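# Slide the paper tray side guide against the stack

## Task

Push the tray's side guide inward until the paper stack sits flat and square against the tray wall across from the guide. The guide must end up locked in the closest notch, in contact or almost in contact with the stack along its whole length, without pinching it. Striking the guide may end the attempt. Pressing on it very hard, sliding it very quickly, or shoving the stack sideways beyond the tray walls ends the attempt.

## Robot and tools

Robot: two seven-joint arms, left_arm and right_arm, each with a parallel gripper. The fingers can fold. A part held near the fingertips, in the outer quarter of the pads, gets the requested squeeze. Closer to the palm the fingers may wrap around it: narrow parts can be held loosely, wide ones harder than asked. A fingertip pushed straight into a surface folds easily unless the gripper is fully closed, so it may slide past with little sign of contact. For pushing a guide, a closed gripper or the side of the fingers is safer than open tips.

Frames: the scene frame has its origin at table-top height, halfway between the nominal arm bases, +x out over the table, +z up, and left_arm on the +y side. The left base is at (-0.008, +0.364, 0) m and the right at (-0.051, -0.413, 0) m, both turned slightly about z. Each arm reports its hand pose, and takes offsets, in its own base frame, and turns about its Hand target position. Fixed cameras and the table use the scene frame. Gripper axes: fingers point along +z, open and close along y. end_effector_position is the point between the closed pads; tips extend about 33 mm past it at gaps up to 40 mm, about 9 mm when fully open.

The 18-number row (used by execute_actions and move): nine numbers for left_arm, then nine for right_arm: dx, dy, dz, rx, ry, rz, gripper position, force_limit, speed. All values in [-1, 1]. dx to rz are an offset, not a pose: they count from that arm's Hand target at the start of the action or move, in its base axes. 1.0 equals 0.6 m for dx, dy, dz and 180 degrees for rx, ry, rz, which form a single rotation vector. Translations longer than 1.0 may be shortened along their direction. Sending the same offset twice moves twice. All-zero pose numbers re-request the current Hand target. Gripper numbers are absolute commands: position +1 is fully open (140 mm), pads meet near -0.8, -1 closes until blocked. force_limit and speed start at +1; repeat the last values to leave a gripper unchanged, since 0 is itself a command.

execute_actions(actions, cameras): actions is a list of actions; each action is up to 15 rows, one per 1/30 s step, and a short table repeats its final row for the remaining steps. Every row in an action counts from the same start pose. Each action lasts 0.5 s. Images are returned only for an empty actions list or when cameras names them (["all"], names, or []).

move(target, speed, blend, blocking, cameras): drives each gripper in a straight line toward its offset. target is one row or a list of up to 15 rows, all measured from the same starting Hand targets. speed is top path speed in m/s, 0.002 to 2, default 0.25 (turn rate twice that in rad/s, max 2.5). blend is a corner-rounding radius in metres per waypoint, 0 meaning stop there. The whole list shares 10 s. Paths do not avoid obstacles; grippers lag and can overshoot when fast. Faster motion and targets set deeper past a contact press harder. blocking=false returns after about 0.5 s while motion continues. The result adds a move: line (done, off_target, moving, held, fault) and limits flags (paced = clipped pose, held = steps withheld).

wait(seconds 0 to 10) lets time pass holding commands. stop brakes a running move. zoom_image(camera, region [x0, y0, x1, y1] pixels, at most 504 by 504) enlarges part of the latest image from cam_high, cam_low, cam_left_wrist or cam_right_wrist (each 896x504). show_instructions shows reference images. set_collision_behavior(contact_force_n 20, 40 or 85) sets the contact force limit for both arms; not allowed during a move. clear_fault(arm) clears a reported torque or force fault and costs one action. finished_scene(scene 1 to 3) ends the scene permanently; after ending scene 1, make no further call in that reply. Scene 1 is practice.

Control: each step the commanded pose is clipped to within 70 mm and 16 degrees of the measured pose. Hand target in results is the last commanded pose after clipping; the gripper often stops short of it, and another command (even zeros) asks again. To stop pushing on something, command the target back past the gripper.

Results: end_effector_position (m) and quat_wxyz per arm in its base frame, may be off by a few cm. object_status: 0 moving, 1 blocked while opening, 2 blocked while closing (grip), 3 reached position or pads met. position_measured is in counts: 3 open, 75 about 100 mm, 139 about 60 mm, 200 about 20 mm, 230 pads touching. Joint velocities may read within noise. Joint torques and External joint torques are per joint, base to gripper; an outside push toward larger joint angle lowers the external reading. Flange force is force along gripper x y z, with bias. Wrist depth gives 7x7 cell distances per wrist camera, rows split by /, - meaning no value. MOTOR HOT warns before an over-temperature stop of 30 to 60 s.

Faults: contact force reaching the limit (20 N at start) or joint contact torque reaching its load limit (20, 20, 18, 18, 12, 12, 12 N m) stops the arm until clear_fault; so do exceeding a joint range or joint speed. Elbow straight at -0.467 rad; wrist pitch range 0.440 to 4.622.

Avoid: striking or slamming the guide, very hard or very fast pushes, sliding paper beyond the tray walls, grippers or arms touching each other, closing one gripper on the other arm, dropping anything or leaving it off the table, and any arm stop.

Each tool is called after "Emit:" as name([rows], argument=value, ...), one row to a line, values as JSON.

Reference images:

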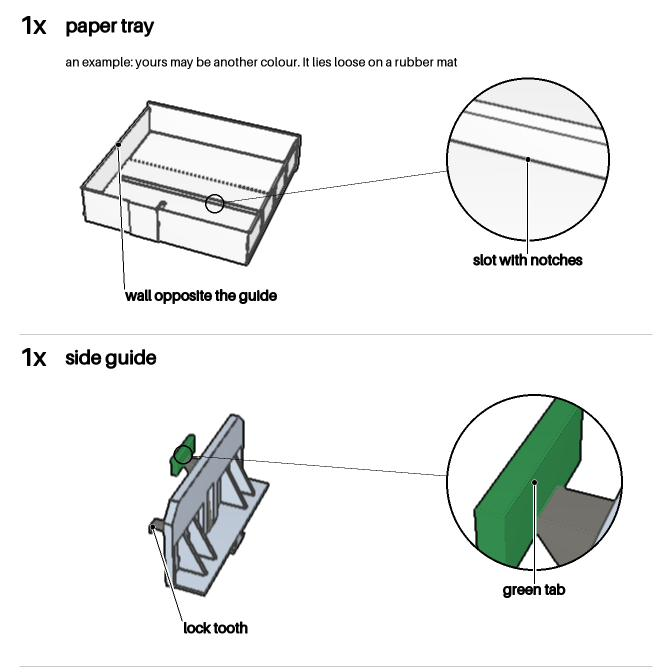

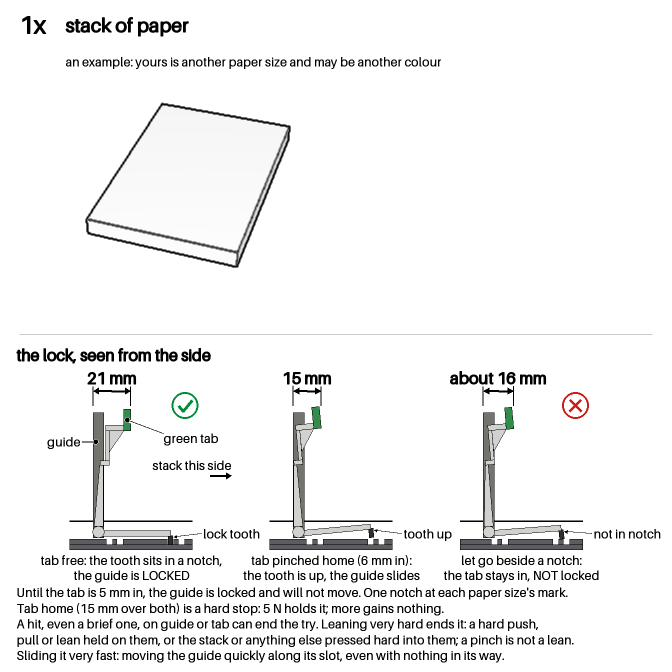

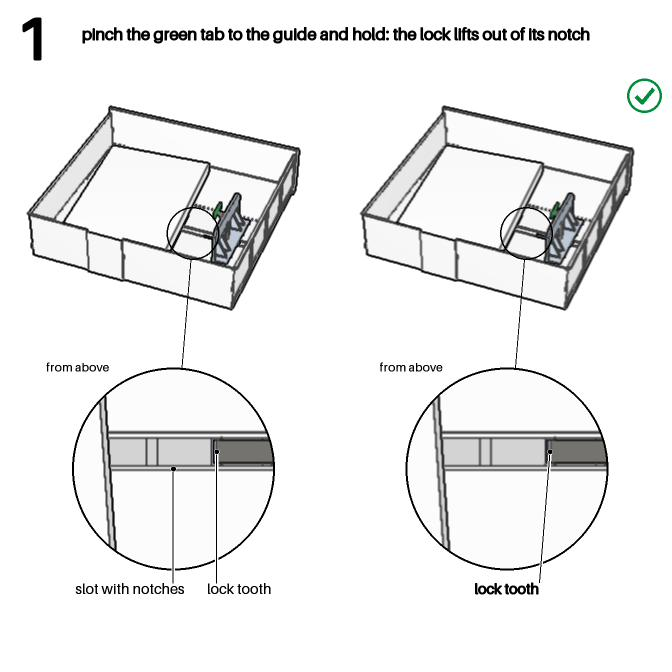

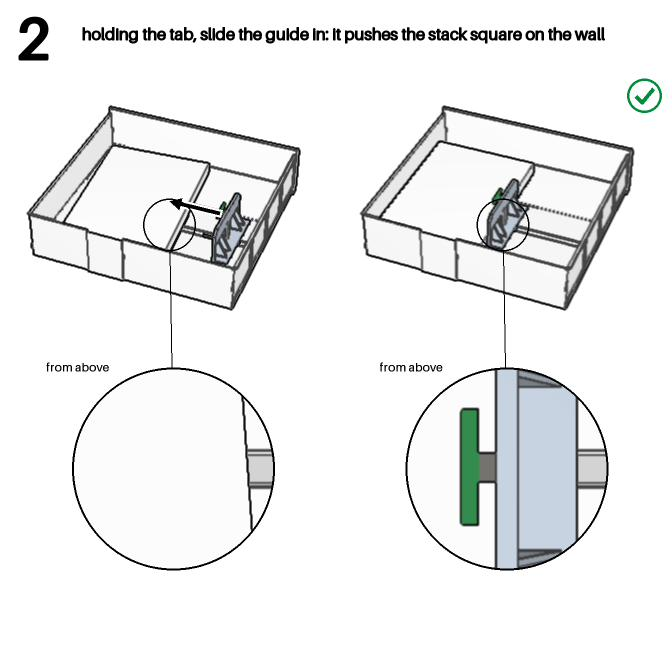

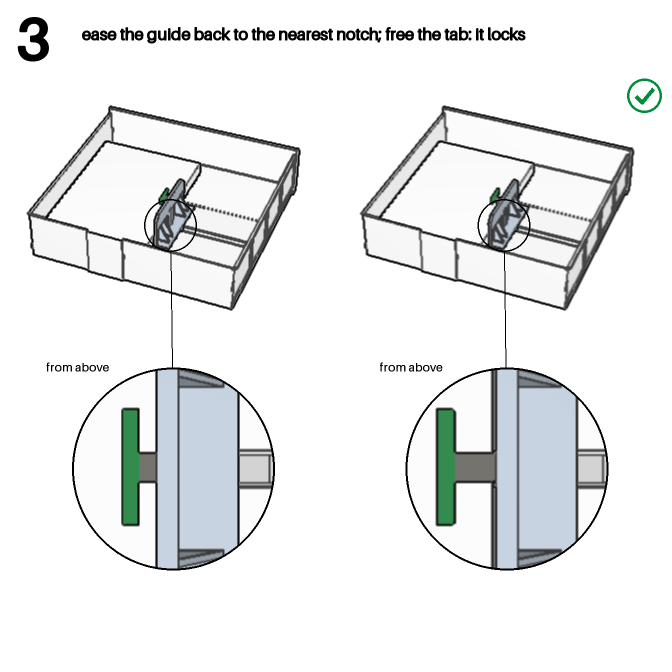

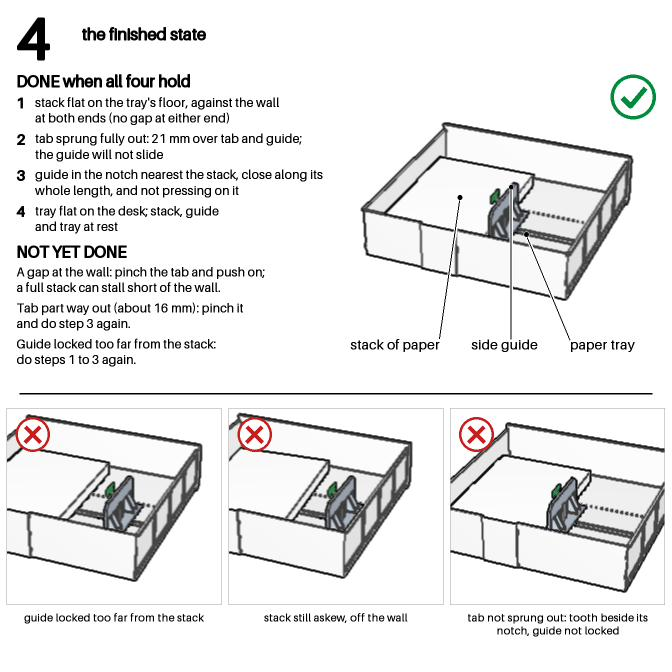

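## Session

Emit:
execute_actions(actions=[])

Scene clock: 0.00 s.
left_arm: end_effector_position=(+0.3090, -0.5913, +0.2375) position_measured=3 object_status=3 end_effector_quat_wxyz=(-0.122, -0.559, +0.750, -0.333) | right_arm: end_effector_position=(+0.2387, -0.0283, +0.1689) position_measured=3 object_status=3 end_effector_quat_wxyz=(-0.005, +0.432, +0.580, +0.690)
Joint positions: left_arm=[-1.204 -0.019 0.059 -2.361 -0.851 3.022 -0.041] | right_arm=[-1.243 0.149 -0.164 -2.811 0.805 1.472 0.763]
Joint velocities: within noise
Joint torques (N m): no reading
External joint torques (N m): no reading
Flange force (N): no reading
Wrist depth (mm): cam_left_wrist=[- - - - 427 384 - / - - - - 399 - - / 688 572 520 461 388 - 331 / 678 131 480 419 368 137 312 / - 131 457 407 363 120 101 / - 473 440 391 339 - 95 / - - 374 356 - - -] | cam_right_wrist=[311 447 597 3530 425 - 2365 / 275 377 508 2816 3133 2506 - / 247 330 472 565 2754 2457 2238 / 221 122 435 663 2638 136 2161 / - 113 372 641 2343 127 91 / - 230 314 499 1705 1816 96 / - 206 268 421 1729 1628 -]
Hand target: left_arm +0.3090, -0.5913, +0.2375; -0.122, -0.559, +0.750, -0.333 | right_arm +0.2387, -0.0283, +0.1689; -0.005, +0.432, +0.580, +0.690
Tool commands: left_gripper/position=+1.0 left_gripper/force_limit=+1.0 left_gripper/speed=+1.0 right_gripper/position=+1.0 right_gripper/force_limit=+1.0 right_gripper/speed=+1.0

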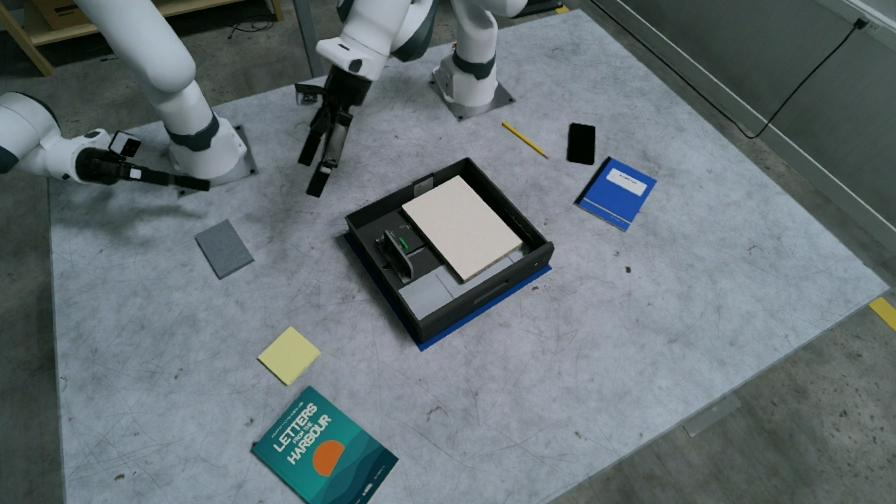

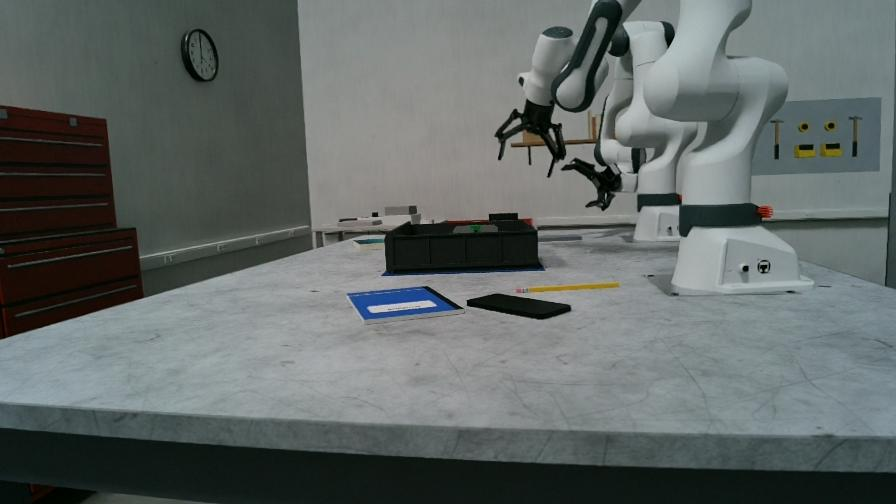

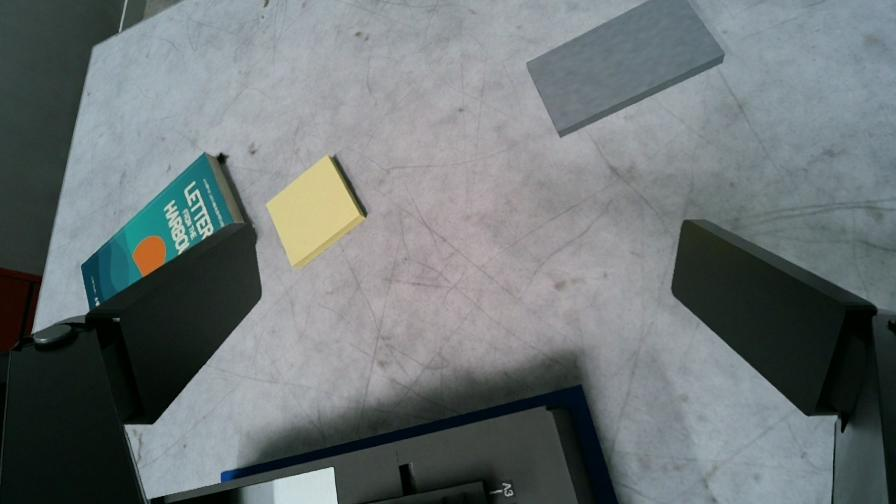

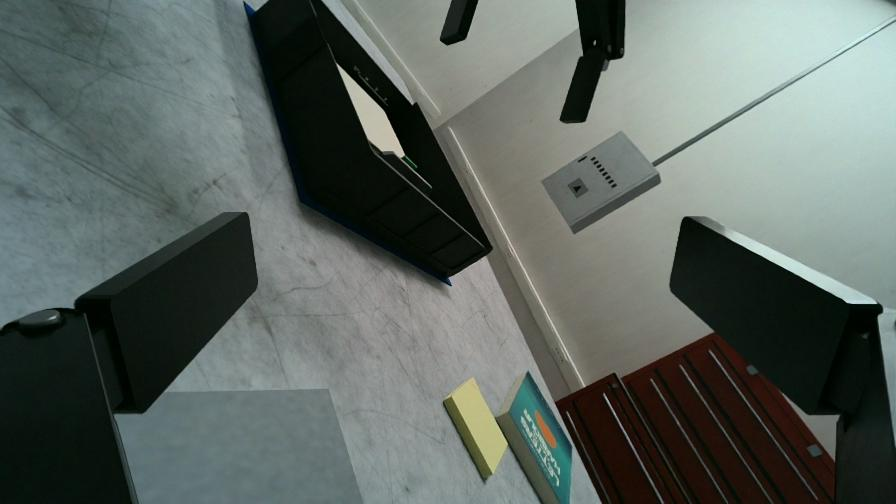

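Emit:
move(target=[0.117,0.067,0.22,0.2356,-0.0316,-0.2575,1,1,1,0,0,0,0,0,0,1,1,1], cameras=["cam_high","cam_left_wrist"])

Scene clock: 5.57 s.
left_arm: end_effector_position=(+0.3788, -0.5519, +0.3712) position_measured=3 object_status=3 end_effector_quat_wxyz=(+0.000, -0.219, +0.976, -0.002) | right_arm: end_effector_position=(+0.2387, -0.0283, +0.1689) position_measured=3 object_status=3 end_effector_quat_wxyz=(-0.005, +0.432, +0.580, +0.690)
Joint positions: left_arm=[-1.047 0.406 0.111 -1.126 -0.046 1.533 0.183] | right_arm=[-1.243 0.149 -0.164 -2.811 0.805 1.472 0.763]
Joint velocities: left_arm=[0.001 0 0.001 0 0.001 -0.002 0.005] | right_arm=[within noise]
Joint torques (N m): left_arm=[0.05 -44.19 2.16 25.03 1.2 2.45 0.13] | right_arm=[0.18 -22.8 0.38 9.18 0.48 -2.57 -0.03]
External joint torques (N m): left_arm=[0.26 0.49 0.78 1.14 0.48 -0.13 0.13] | right_arm=[0.19 -1.04 0.49 0.42 0.06 -0.17 -0.13]
Flange force (N): left_arm=[-2.5 -10.8 -6.2] | right_arm=[1.7 3.2 1.0]
Wrist depth (mm): cam_left_wrist=[- - 457 449 - - 461 / - - 509 482 - - - / - - - - 486 503 - / - 121 515 - - 137 - / - 120 - 549 538 137 101 / - 595 618 591 602 581 95 / - 626 655 - - 606 -] | cam_right_wrist=[310 448 603 - - 2410 386 / 275 382 520 3173 - - - / 248 329 474 3057 2457 2279 2300 / 221 122 434 702 - 136 2021 / - 113 359 685 2343 127 91 / - 231 312 491 1857 1830 96 / - 205 269 408 1682 1649 -]
Hand target: left_arm +0.3792, -0.5511, +0.3695; +0.000, -0.215, +0.977, +0.000 | right_arm +0.2387, -0.0283, +0.1689; -0.005, +0.432, +0.580, +0.690
Off the commanded pose: left_arm 0.002 m, 0 deg | right_arm 0.000 m, 0 deg.
move: done
Images, in order (width x height): cam_high 896x504, cam_left_wrist 896x504.

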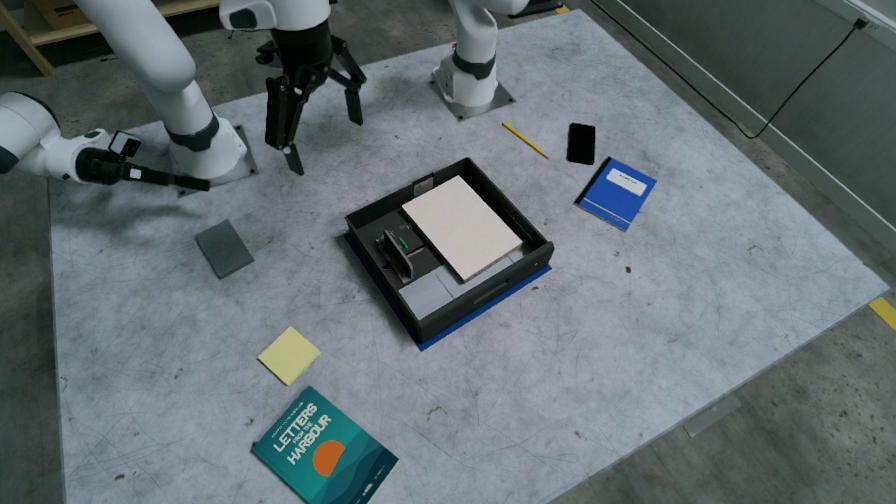

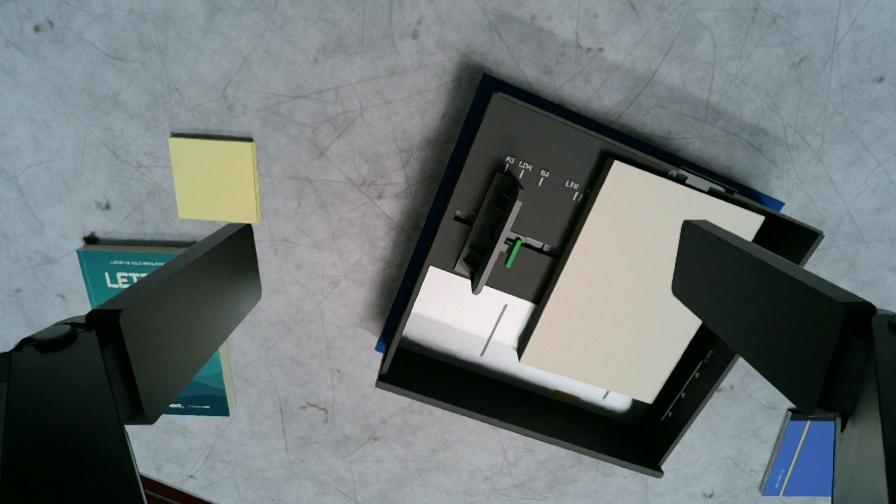

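Emit:
move(target=[0.126,0.163,-0.25,0,0,-0.11,0.2,-1,0,0,0,0,0,0,0,1,1,1], cameras=["cam_high","cam_left_wrist"])

Scene clock: 9.47 s.
left_arm: end_effector_position=(+0.4552, -0.4526, +0.2189) position_measured=104 object_status=3 end_effector_quat_wxyz=(+0.000, -0.047, +0.999, +0.002) | right_arm: end_effector_position=(+0.2387, -0.0283, +0.1689) position_measured=3 object_status=3 end_effector_quat_wxyz=(-0.005, +0.432, +0.580, +0.690)
Joint positions: left_arm=[-0.851 0.29 0.076 -1.684 -0.02 1.97 0.706] | right_arm=[-1.243 0.149 -0.164 -2.811 0.805 1.472 0.763]
Joint velocities: left_arm=[-0.001 0 0.002 0 0 0 0.009] | right_arm=[within noise]
Joint torques (N m): left_arm=[0.26 -42.82 1.25 25.12 0.28 2.67 0.18] | right_arm=[0.12 -22.68 0.26 9.19 0.48 -2.58 0.02]
External joint torques (N m): left_arm=[0.19 -0.51 0.23 0.29 -0.42 0.14 0.18] | right_arm=[0.15 -0.96 0.39 0.41 0.06 -0.19 -0.08]
Flange force (N): left_arm=[-0.3 0.7 -0.5] | right_arm=[1.7 3.1 0.7]
Wrist depth (mm): cam_left_wrist=[- - - 300 277 280 - / - - 319 316 315 298 301 / - - - 346 349 317 311 / - 390 145 354 150 320 331 / - - 313 378 382 96 - / - - 329 329 - - 89 / - - - - - - -] | cam_right_wrist=[313 463 704 2695 536 - 2199 / 276 380 508 3530 551 - 2089 / 249 328 477 3133 2724 1974 2124 / 221 122 436 672 - 136 1943 / - 113 371 638 - 127 91 / - 229 313 470 1885 1790 95 / - 205 270 418 1778 1649 -]
Hand target: left_arm +0.4548, -0.4533, +0.2195; +0.000, -0.044, +0.999, +0.000 | right_arm +0.2387, -0.0283, +0.1689; -0.005, +0.432, +0.580, +0.690
Off the commanded pose: left_arm 0.001 m, 0 deg | right_arm 0.000 m, 0 deg.
move: done
Images, in order (width x height): cam_high 896x504, cam_left_wrist 896x504.

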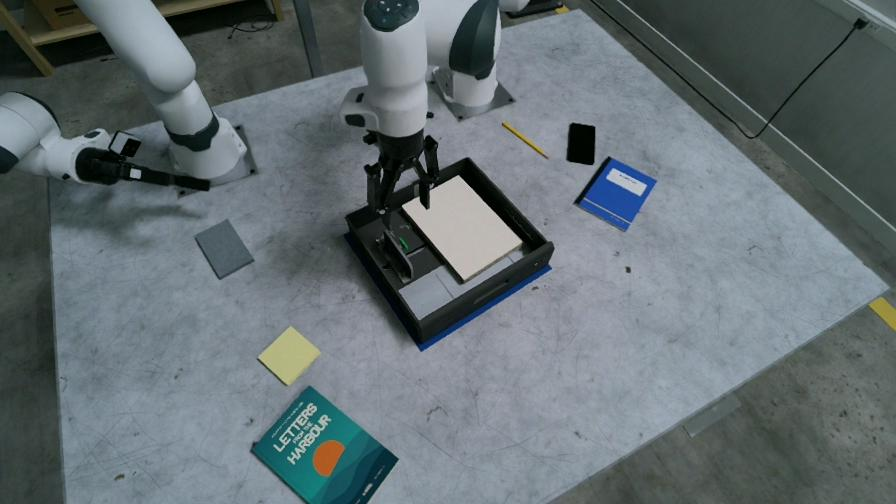

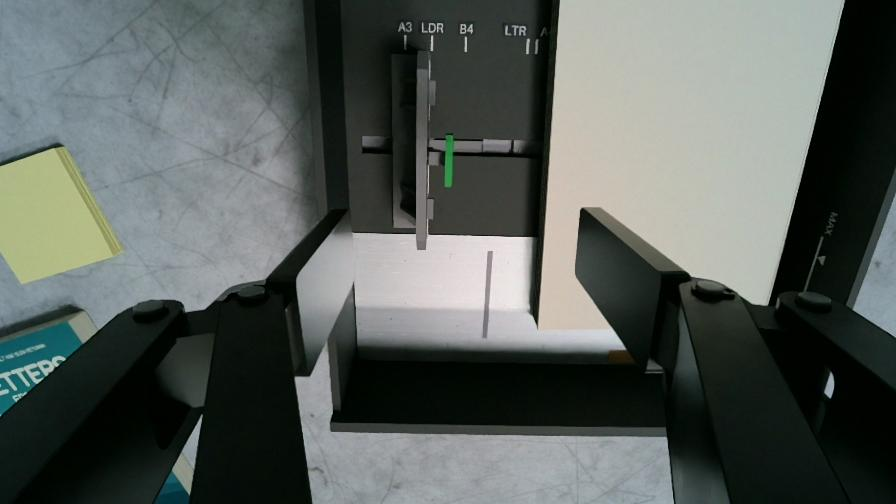

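Emit:
move(target=[-0.0167,-0.0217,-0.15,0,0,0,-0.1,-1,0,0,0,0,0,0,0,1,1,1], cameras=["cam_low","cam_left_wrist"])

Emit:
zoom_image(camera="cam_low", region=[360, 120, 600, 290])

Scene clock: 11.33 s.
left_arm: end_effector_position=(+0.4447, -0.4645, +0.1283) position_measured=141 object_status=3 end_effector_quat_wxyz=(-0.001, -0.041, +0.999, +0.003) | right_arm: end_effector_position=(+0.2387, -0.0283, +0.1689) position_measured=3 object_status=3 end_effector_quat_wxyz=(-0.005, +0.432, +0.580, +0.690)
Joint positions: left_arm=[-0.866 0.379 0.064 -1.793 -0.026 2.166 0.697] | right_arm=[-1.243 0.149 -0.164 -2.811 0.805 1.472 0.763]
Joint velocities: left_arm=[-0.001 0.001 -0.001 0.002 -0.001 0.004 -0.001] | right_arm=[within noise]
Joint torques (N m): left_arm=[-0.45 -44.06 1.8 24.84 0.2 2.61 -0.35] | right_arm=[0.2 -22.73 0.2 9.19 0.47 -2.58 0.02]
External joint torques (N m): left_arm=[-0.54 -0.23 0.61 1.17 -0.43 0.11 -0.35] | right_arm=[0.2 -0.95 0.29 0.4 0.05 -0.18 -0.08]
Flange force (N): left_arm=[-2.1 -3.9 -1.2] | right_arm=[1.8 3.0 0.6]
Wrist depth (mm): cam_left_wrist=[240 - 212 226 - 198 199 / 248 - 213 235 232 209 210 / - - 216 241 240 222 221 / 277 - 144 255 150 234 232 / - - - 273 151 - - / - - 291 292 - - - / - - - 301 301 - -] | cam_right_wrist=[311 443 - 2915 505 514 2457 / 277 379 514 595 532 2038 2433 / 247 327 473 608 2848 3173 2161 / 222 122 433 651 - 136 1913 / - 113 370 607 2300 127 91 / - 230 312 498 1790 1765 95 / - 206 268 435 1694 1671 -]
Hand target: left_arm +0.4448, -0.4663, +0.1295; +0.000, -0.044, +0.999, +0.000 | right_arm +0.2387, -0.0283, +0.1689; -0.005, +0.432, +0.580, +0.690
Off the commanded pose: left_arm 0.002 m, 0 deg | right_arm 0.000 m, 0 deg.
move: done
Images, in order (width x height): cam_low 896x504, cam_left_wrist 896x504.

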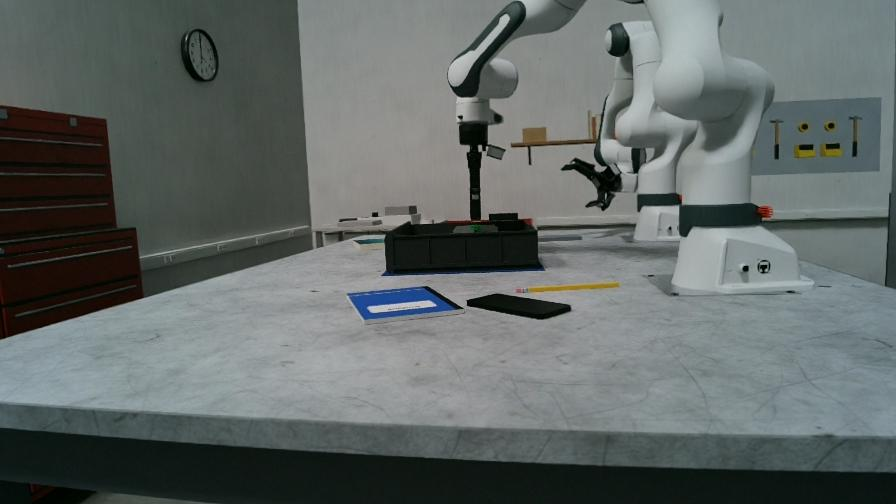

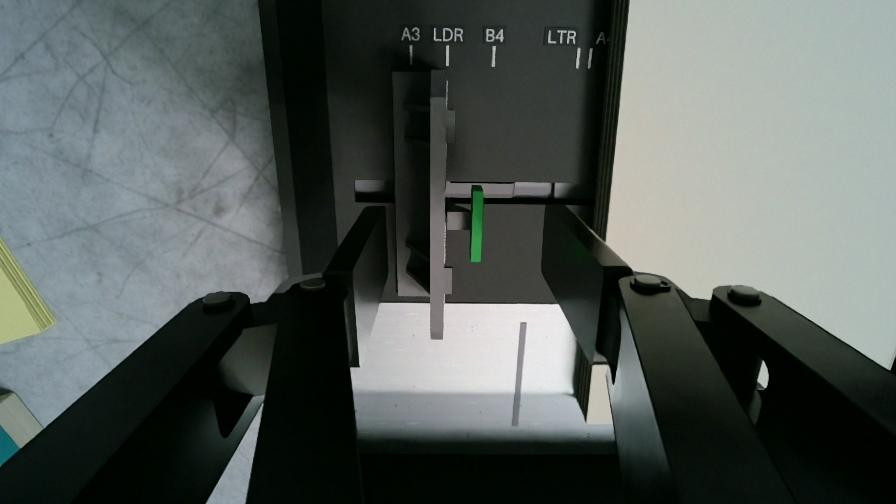

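Scaled by 2.100.

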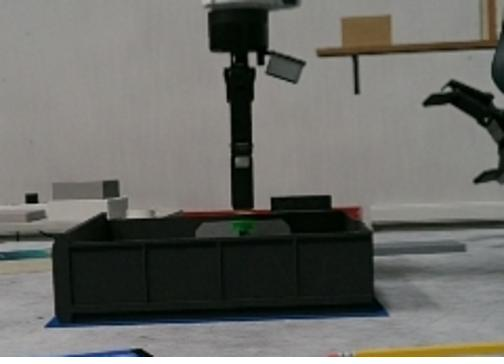

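Emit:
move(target=[0,-0.002,-0.0835,0,0,0,-0.1,-1,0,0,0,0,0,0,0,1,1,1], speed=0.1, cameras=["cam_left_wrist"])

Emit:
zoom_image(camera="cam_left_wrist", region=[250, 0, 750, 500])

Scene clock: 13.03 s.
left_arm: end_effector_position=(+0.4457, -0.4656, +0.0796) position_measured=141 object_status=3 end_effector_quat_wxyz=(+0.000, -0.043, +0.999, +0.002) | right_arm: end_effector_position=(+0.2387, -0.0283, +0.1689) position_measured=3 object_status=3 end_effector_quat_wxyz=(-0.005, +0.432, +0.580, +0.690)
Joint positions: left_arm=[-0.866 0.446 0.063 -1.825 -0.032 2.268 0.696] | right_arm=[-1.243 0.149 -0.164 -2.811 0.805 1.472 0.763]
Joint velocities: left_arm=[0.002 0 0 0 0 0.005 0.001] | right_arm=[within noise]
Joint torques (N m): left_arm=[-0.49 -45.02 1.8 23.77 0.13 2.62 -0.27] | right_arm=[0.1 -22.77 0.3 9.19 0.48 -2.56 0.03]
External joint torques (N m): left_arm=[-0.44 -0.03 0.54 0.9 -0.45 0.11 -0.27] | right_arm=[0.11 -0.97 0.41 0.38 0.05 -0.17 -0.06]
Flange force (N): left_arm=[-1.8 -3.3 -0.3] | right_arm=[1.8 3.1 0.8]
Wrist depth (mm): cam_left_wrist=[- 187 175 171 - - 154 / - 200 183 182 187 164 165 / - 132 189 190 192 169 171 / - - 163 148 150 184 182 / - - - 217 - - 191 / - - - 232 233 - - / - - - 249 250 - -] | cam_right_wrist=[310 448 613 - 498 489 - / 277 378 524 593 531 3057 2387 / 248 329 472 558 2785 - 2218 / 221 122 422 696 - 127 2021 / - 113 360 555 2238 127 91 / - 230 313 469 1913 1803 95 / - 205 268 423 814 1660 -]
Hand target: left_arm +0.4448, -0.4675, +0.0794; +0.000, -0.044, +0.999, +0.000 | right_arm +0.2387, -0.0283, +0.1689; -0.005, +0.432, +0.580, +0.690
Off the commanded pose: left_arm 0.002 m, 0 deg | right_arm 0.000 m, 0 deg.
move: done
Images, in order (width x height): cam_left_wrist 896x504.

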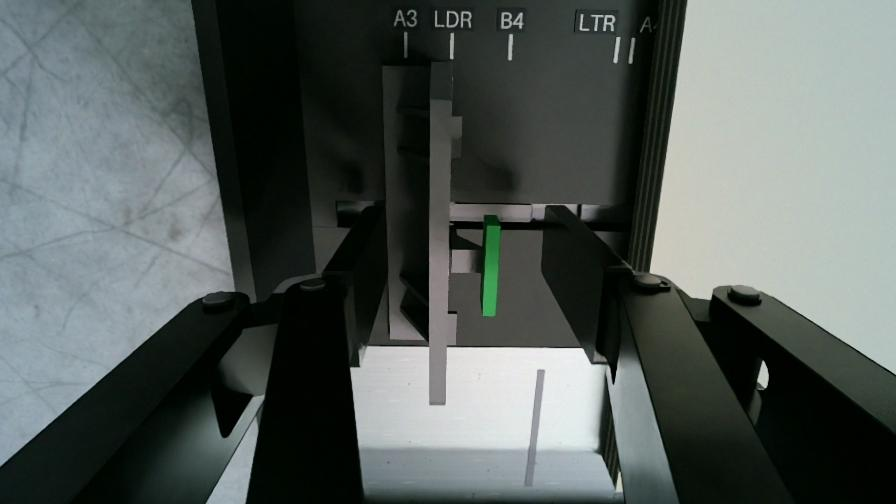

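Scaled by 1.008.

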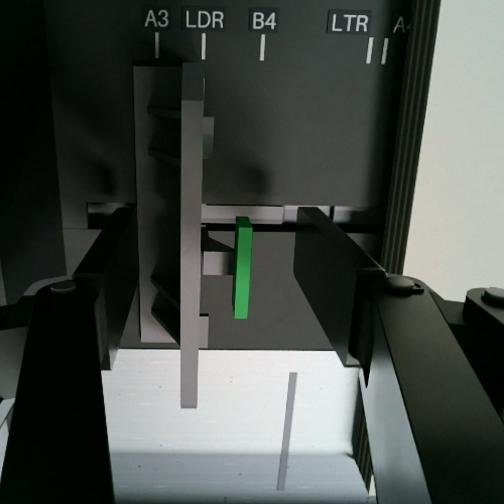

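Emit:
execute_actions([
  [[0,0,0,0,0,0,-1,-1,-1,0,0,0,0,0,0,1,1,1]],
  [[0,0,0,0,0,0,-1,-1,-1,0,0,0,0,0,0,1,1,1]],
  [[0,0,0,0,0,0,-1,-1,-1,0,0,0,0,0,0,1,1,1]],
  [[0,0,0,0,0,0,-1,-1,-1,0,0,0,0,0,0,1,1,1]],
  [[0,0,0,0,0,0,-1,-1,-1,0,0,0,0,0,0,1,1,1]],
], cameras=["cam_left_wrist"])

Scene clock: 16.23 s.
left_arm: end_effector_position=(+0.4457, -0.4692, +0.0801) position_measured=208 object_status=2 end_effector_quat_wxyz=(+0.002, -0.042, +0.999, -0.001) | right_arm: end_effector_position=(+0.2387, -0.0283, +0.1689) position_measured=3 object_status=3 end_effector_quat_wxyz=(-0.005, +0.432, +0.580, +0.690)
Joint positions: left_arm=[-0.867 0.447 0.061 -1.824 -0.033 2.275 0.697] | right_arm=[-1.243 0.149 -0.164 -2.811 0.805 1.472 0.763]
Joint torques (N m): left_arm=[-0.36 -44.72 1.87 23.06 0.15 1.99 -0.28] | right_arm=[0.17 -22.72 0.31 9.14 0.5 -2.57 -0.04]
External joint torques (N m): left_arm=[-0.27 0.39 0.68 0.1 -0.43 -0.55 -0.28] | right_arm=[0.19 -1.01 0.43 0.38 0.08 -0.18 -0.14]
External joint torques at the end of the 1st action: left_arm=[-0.56 -0.02 0.43 0.8 -0.42 0.12 -0.26] | right_arm=[0.19 -0.89 0.42 0.24 0.05 -0.17 -0.09]
External joint torques at the end of the 2nd action: left_arm=[-0.43 -0.02 0.44 0.88 -0.43 0.15 -0.25] | right_arm=[0.17 -0.94 0.39 0.37 0.07 -0.17 -0.08]
External joint torques at the end of the 3rd action: left_arm=[0.26 0.47 0.94 0.11 -0.37 -0.51 -0.23] | right_arm=[0.15 -0.98 0.42 0.38 0.06 -0.19 -0.11]
External joint torques at the end of the 4th action: left_arm=[-0.49 0.32 0.49 0.16 -0.43 -0.54 -0.27] | right_arm=[0.13 -0.96 0.34 0.4 0.08 -0.19 -0.09]
Flange force (N): left_arm=[-1.2 -2.2 -0.6] | right_arm=[1.7 3.1 1.0]
Flange force at the end of the 1st action (N): left_arm=[-1.4 -3.1 -0.2] | right_arm=[1.7 2.8 1.1]
Flange force at the end of the 2nd action (N): left_arm=[-1.7 -3.2 -0.2] | right_arm=[1.6 3.0 0.9]
Flange force at the end of the 3rd action (N): left_arm=[-2.0 -1.9 -0.4] | right_arm=[1.7 3.0 0.9]
Flange force at the end of the 4th action (N): left_arm=[-0.9 -2.4 -0.7] | right_arm=[1.7 3.0 0.7]
Wrist depth (mm): cam_left_wrist=[- 120 149 170 - 159 153 / - - 188 178 188 163 162 / - - 191 191 195 173 171 / - - 172 136 205 179 181 / - - - - - 89 191 / - - - - - - - / - - - - - - -] | cam_right_wrist=[311 446 565 3298 494 3020 - / 277 380 516 576 551 2611 2666 / 248 329 473 607 2695 - - / 222 122 437 689 2365 136 1958 / - 113 370 561 2611 127 91 / - 231 313 493 1885 1803 95 / - 205 269 408 1567 1649 -]
Hand target: left_arm +0.4448, -0.4675, +0.0794; +0.000, -0.044, +0.999, +0.000 | right_arm +0.2387, -0.0283, +0.1689; -0.005, +0.432, +0.580, +0.690
Off the commanded pose: left_arm 0.002 m, 0 deg | right_arm 0.000 m, 0 deg.
Images, in order (width x height): cam_left_wrist 896x504.

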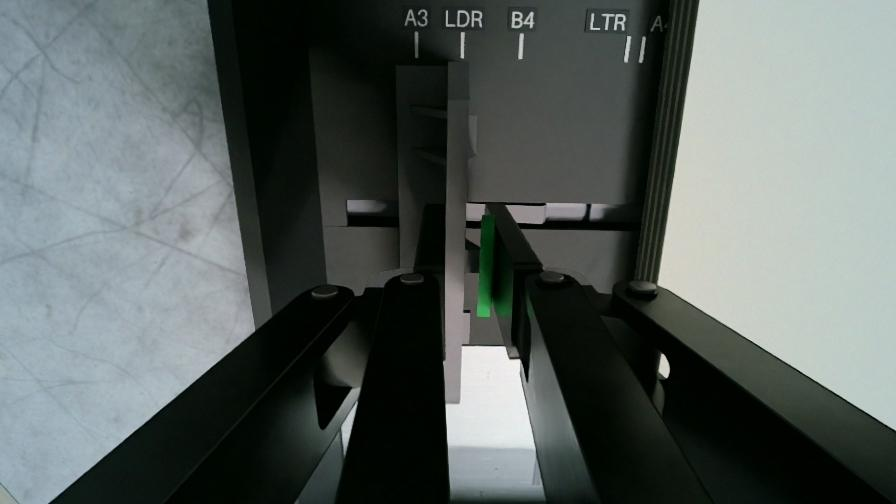

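Emit:
move(target=[-0.0105,0.1245,0,0,0,0,-1,-1,-1,0,0,0,0,0,0,1,1,1], speed=0.05, cameras=["cam_left_wrist"])

Scene clock: 18.77 s.
left_arm: end_effector_position=(+0.4395, -0.3939, +0.0797) position_measured=208 object_status=2 end_effector_quat_wxyz=(+0.001, -0.043, +0.999, +0.000) | right_arm: end_effector_position=(+0.2387, -0.0283, +0.1689) position_measured=3 object_status=3 end_effector_quat_wxyz=(-0.005, +0.432, +0.580, +0.690)
Joint positions: left_arm=[-0.809 0.298 0.08 -2.058 -0.032 2.357 0.776] | right_arm=[-1.243 0.149 -0.164 -2.811 0.805 1.472 0.763]
Joint velocities: left_arm=[0.001 0 -0.002 -0.001 0.001 0 0.005] | right_arm=[within noise]
Joint torques (N m): left_arm=[-0.33 -40.14 1.15 21.75 0.3 2.17 -0.32] | right_arm=[0.11 -22.77 0.3 9.19 0.49 -2.57 -0.02]
External joint torques (N m): left_arm=[-0.09 -0.33 0.33 -0.4 -0.25 -0.37 -0.32] | right_arm=[0.17 -1.06 0.45 0.47 0.07 -0.18 -0.11]
Flange force (N): left_arm=[1.7 1.1 -1.2] | right_arm=[1.7 3.3 0.9]
Wrist depth (mm): cam_left_wrist=[160 - - 157 156 154 155 / 168 185 188 176 161 162 162 / 162 194 194 189 170 171 171 / 160 201 207 137 179 182 182 / 162 213 - 144 - 188 193 / 163 - - - - - - / - - - - - - -] | cam_right_wrist=[311 480 572 594 529 2881 2365 / 277 367 509 605 - 2638 2343 / 248 328 469 827 2666 2387 2106 / 222 122 432 667 2532 136 2238 / - 113 369 574 2482 127 91 / - 230 313 488 2005 1778 95 / - 205 268 421 1753 1660 -]
Hand target: left_arm +0.4385, -0.3928, +0.0794; +0.000, -0.044, +0.999, +0.000 | right_arm +0.2387, -0.0283, +0.1689; -0.005, +0.432, +0.580, +0.690
Off the commanded pose: left_arm 0.002 m, 0 deg | right_arm 0.000 m, 0 deg.
move: done
Images, in order (width x height): cam_left_wrist 896x504.

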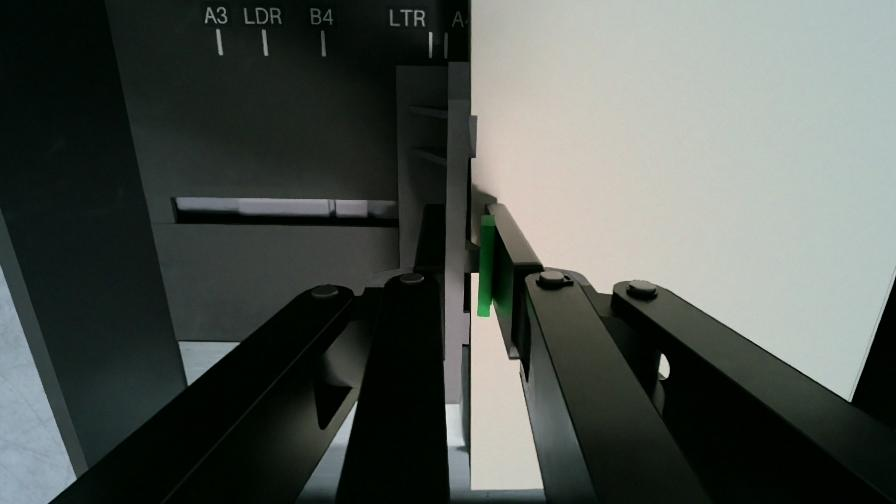

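Emit:
move(target=[-0.002,0.02,0,0,0,0,-1,-1,-1,0,0,0,0,0,0,1,1,1], speed=0.03, cameras=["cam_high","cam_left_wrist"])

Emit:
zoom_image(camera="cam_high", region=[330, 130, 570, 350])

Scene clock: 19.93 s.
left_arm: end_effector_position=(+0.4386, -0.3833, +0.0796) position_measured=208 object_status=2 end_effector_quat_wxyz=(+0.002, -0.042, +0.999, -0.001) | right_arm: end_effector_position=(+0.2387, -0.0283, +0.1689) position_measured=3 object_status=3 end_effector_quat_wxyz=(-0.005, +0.432, +0.580, +0.690)
Joint positions: left_arm=[-0.801 0.277 0.085 -2.091 -0.032 2.371 0.79] | right_arm=[-1.243 0.149 -0.164 -2.811 0.805 1.472 0.763]
Joint velocities: left_arm=[0.001 -0.001 0 -0.001 -0.001 0.002 0.006] | right_arm=[within noise]
Joint torques (N m): left_arm=[-0.12 -40.07 1.64 20.96 0.3 1.67 -0.4] | right_arm=[0.1 -22.77 0.25 9.12 0.49 -2.58 0.04]
External joint torques (N m): left_arm=[-0.15 -1.13 0.61 -0.98 -0.23 -0.86 -0.4] | right_arm=[0.15 -1.06 0.39 0.39 0.07 -0.19 -0.05]
Flange force (N): left_arm=[4.3 3.6 -3.4] | right_arm=[2.0 3.4 0.9]
Wrist depth (mm): cam_left_wrist=[- - - 155 155 154 153 / 173 187 186 161 161 164 162 / 175 194 195 172 - 173 171 / 186 205 208 137 184 179 184 / 185 212 - - - - 192 / 176 - - - - - - / - - - - - - -] | cam_right_wrist=[310 448 753 590 3094 - 2279 / 276 378 522 611 2695 - 2089 / 248 329 478 844 2724 - 2199 / 222 122 403 681 2457 127 2071 / - 113 359 643 2532 127 91 / - 230 313 492 1943 1816 96 / - 205 267 421 1778 1617 -]
Hand target: left_arm +0.4373, -0.3808, +0.0794; +0.000, -0.044, +0.999, +0.000 | right_arm +0.2387, -0.0283, +0.1689; -0.005, +0.432, +0.580, +0.690
Off the commanded pose: left_arm 0.003 m, 0 deg | right_arm 0.000 m, 0 deg.
move: done
Images, in order (width x height): cam_high 896x504, cam_left_wrist 896x504.

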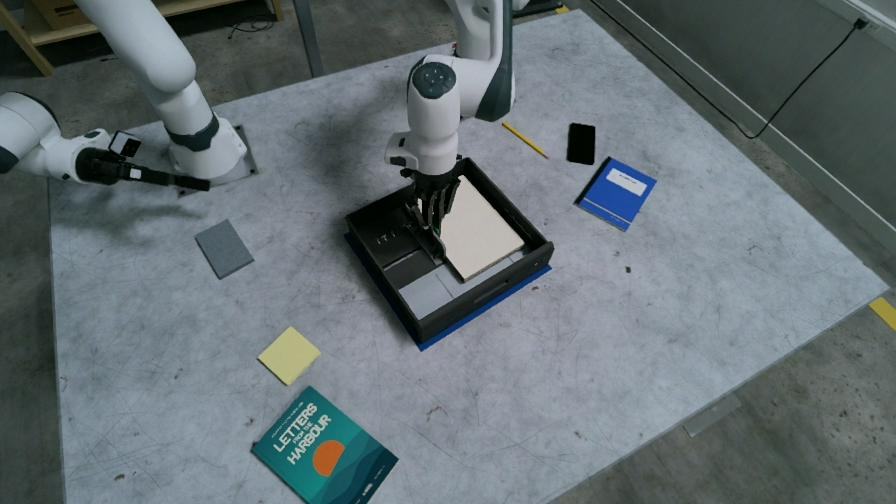

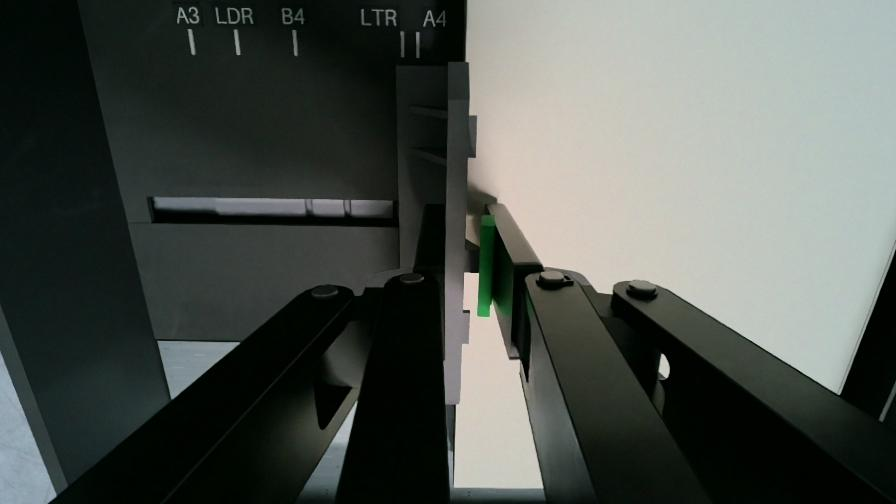

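Scaled by 2.100.

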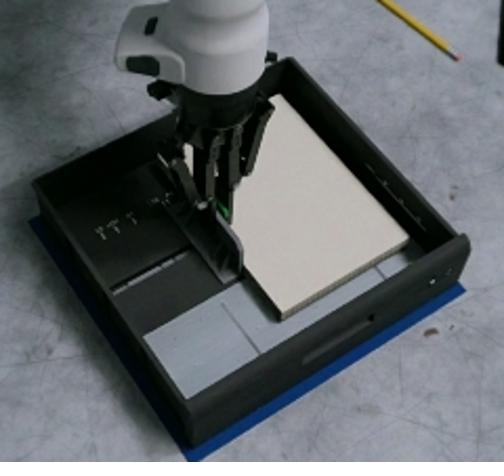

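Emit:
move(target=[-0.0013,0.0155,0,0,0,0,-1,-1,-1,0,0,0,0,0,0,1,1,1], speed=0.02, cameras=["cam_high","cam_left_wrist"])

Emit:
zoom_image(camera="cam_high", region=[330, 130, 570, 350])

Scene clock: 21.07 s.
left_arm: end_effector_position=(+0.4379, -0.3742, +0.0796) position_measured=208 object_status=2 end_effector_quat_wxyz=(+0.002, -0.042, +0.999, -0.001) | right_arm: end_effector_position=(+0.2387, -0.0283, +0.1689) position_measured=3 object_status=3 end_effector_quat_wxyz=(-0.005, +0.432, +0.580, +0.690)
Joint positions: left_arm=[-0.795 0.26 0.089 -2.116 -0.032 2.38 0.801] | right_arm=[-1.243 0.149 -0.164 -2.811 0.805 1.472 0.763]
Joint velocities: left_arm=[0 -0.001 0.001 -0.003 -0.002 0.002 0.005] | right_arm=[within noise]
Joint torques (N m): left_arm=[-0.06 -39.59 1.79 20.52 0.32 1.56 -0.24] | right_arm=[0.2 -22.7 0.25 9.16 0.5 -2.57 -0.01]
External joint torques (N m): left_arm=[0.09 -1.26 0.96 -1.4 -0.21 -0.99 -0.24] | right_arm=[0.22 -0.96 0.36 0.4 0.08 -0.18 -0.11]
Flange force (N): left_arm=[5.0 5.4 -3.8] | right_arm=[1.6 3.0 0.9]
Wrist depth (mm): cam_left_wrist=[- 171 - 156 153 153 153 / - 190 - 163 164 162 162 / 186 194 193 171 171 173 170 / 188 205 208 136 179 181 184 / 197 216 - - - 188 193 / - - - - - - - / - - - - - - -] | cam_right_wrist=[311 428 610 624 3094 2611 2180 / 275 377 513 616 - 2387 2300 / 248 329 475 667 2915 2506 3686 / 222 122 418 685 - 136 - / - 113 369 524 2433 127 91 / - 230 331 471 1843 1778 95 / - 205 268 423 1638 1660 -]
Hand target: left_arm +0.4365, -0.3715, +0.0794; +0.000, -0.044, +0.999, +0.000 | right_arm +0.2387, -0.0283, +0.1689; -0.005, +0.432, +0.580, +0.690
Off the commanded pose: left_arm 0.003 m, 0 deg | right_arm 0.000 m, 0 deg.
move: done
Images, in order (width x height): cam_high 896x504, cam_left_wrist 896x504.

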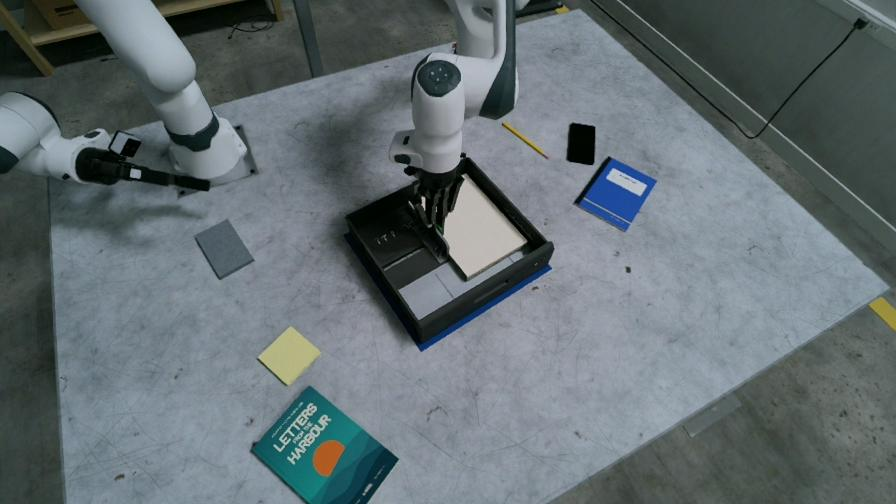

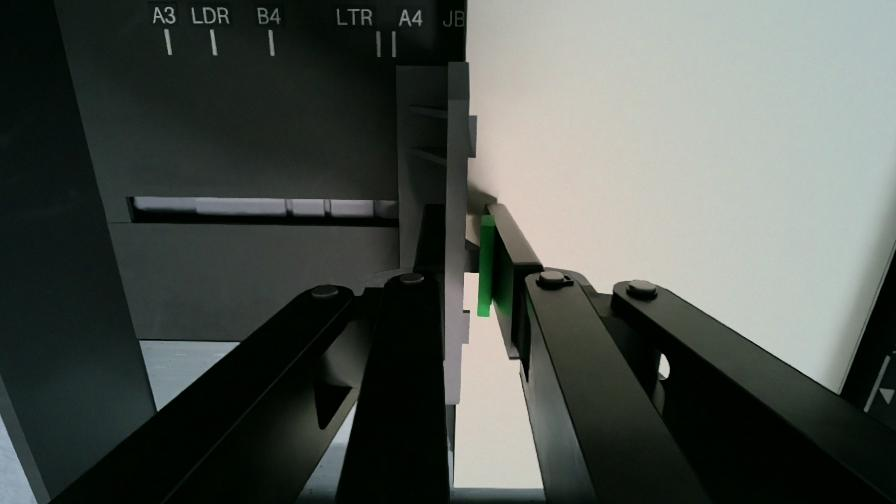

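Scaled by 2.100.

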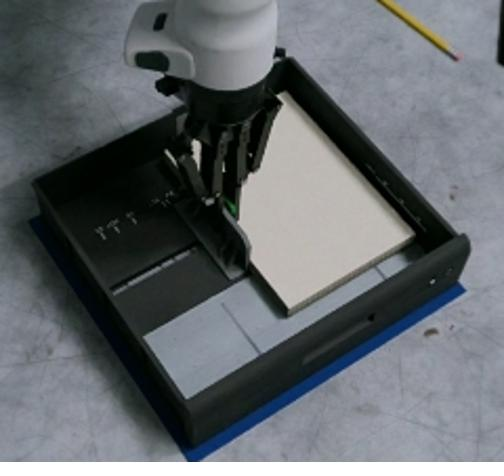

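Emit:
move(target=[-0.0008,0.009,0,0,0,0,-1,-1,-1,0,0,0,0,0,0,1,1,1], speed=0.015, cameras=["cam_high","cam_left_wrist"])

Emit:
zoom_image(camera="cam_high", region=[430, 150, 560, 290])

Scene clock: 22.03 s.
left_arm: end_effector_position=(+0.4374, -0.3687, +0.0796) position_measured=208 object_status=2 end_effector_quat_wxyz=(+0.002, -0.042, +0.999, -0.001) | right_arm: end_effector_position=(+0.2387, -0.0283, +0.1689) position_measured=3 object_status=3 end_effector_quat_wxyz=(-0.005, +0.432, +0.580, +0.690)
Joint positions: left_arm=[-0.791 0.251 0.092 -2.131 -0.032 2.385 0.808] | right_arm=[-1.243 0.149 -0.164 -2.811 0.805 1.472 0.763]
Joint velocities: left_arm=[0 -0.001 -0.001 -0.002 0 0.002 0.005] | right_arm=[within noise]
Joint torques (N m): left_arm=[-0.07 -39.3 1.8 20.79 0.3 1.57 -0.25] | right_arm=[0.15 -22.73 0.22 9.13 0.47 -2.55 -0.05]
External joint torques (N m): left_arm=[0.03 -1.32 0.93 -1.03 -0.22 -0.96 -0.25] | right_arm=[0.18 -1 0.35 0.32 0.05 -0.17 -0.15]
Flange force (N): left_arm=[4.2 4.4 -4.0] | right_arm=[2.0 2.9 1.0]
Wrist depth (mm): cam_left_wrist=[- 175 175 156 154 153 154 / - - - 159 161 164 162 / 194 194 195 170 171 171 171 / - 207 206 137 177 179 181 / - 216 - 143 - 188 - / - - - - - - - / - - - - - - -] | cam_right_wrist=[302 509 746 630 556 2638 2365 / 276 378 508 649 3057 2724 2071 / 248 329 470 798 2666 2611 2258 / 222 122 432 644 2724 127 2021 / - 113 370 644 2482 127 91 / - 230 288 485 1857 1790 95 / - 206 268 409 1638 1660 -]
Hand target: left_arm +0.4360, -0.3661, +0.0794; +0.000, -0.044, +0.999, +0.000 | right_arm +0.2387, -0.0283, +0.1689; -0.005, +0.432, +0.580, +0.690
Off the commanded pose: left_arm 0.003 m, 0 deg | right_arm 0.000 m, 0 deg.
move: done
Images, in order (width x height): cam_high 896x504, cam_left_wrist 896x504.

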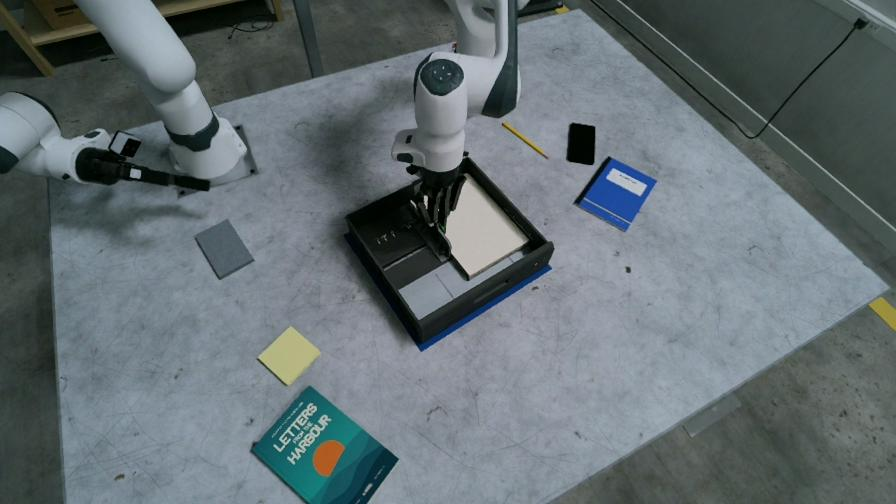

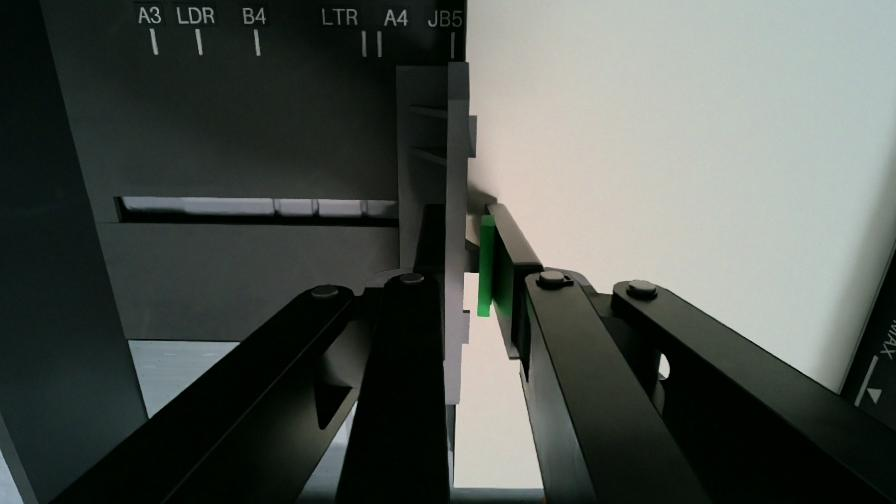

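Scaled by 3.600.

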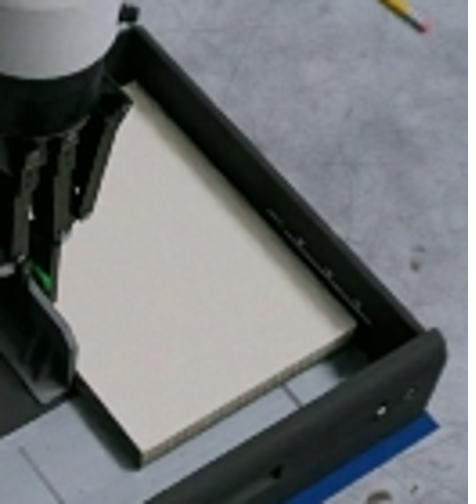

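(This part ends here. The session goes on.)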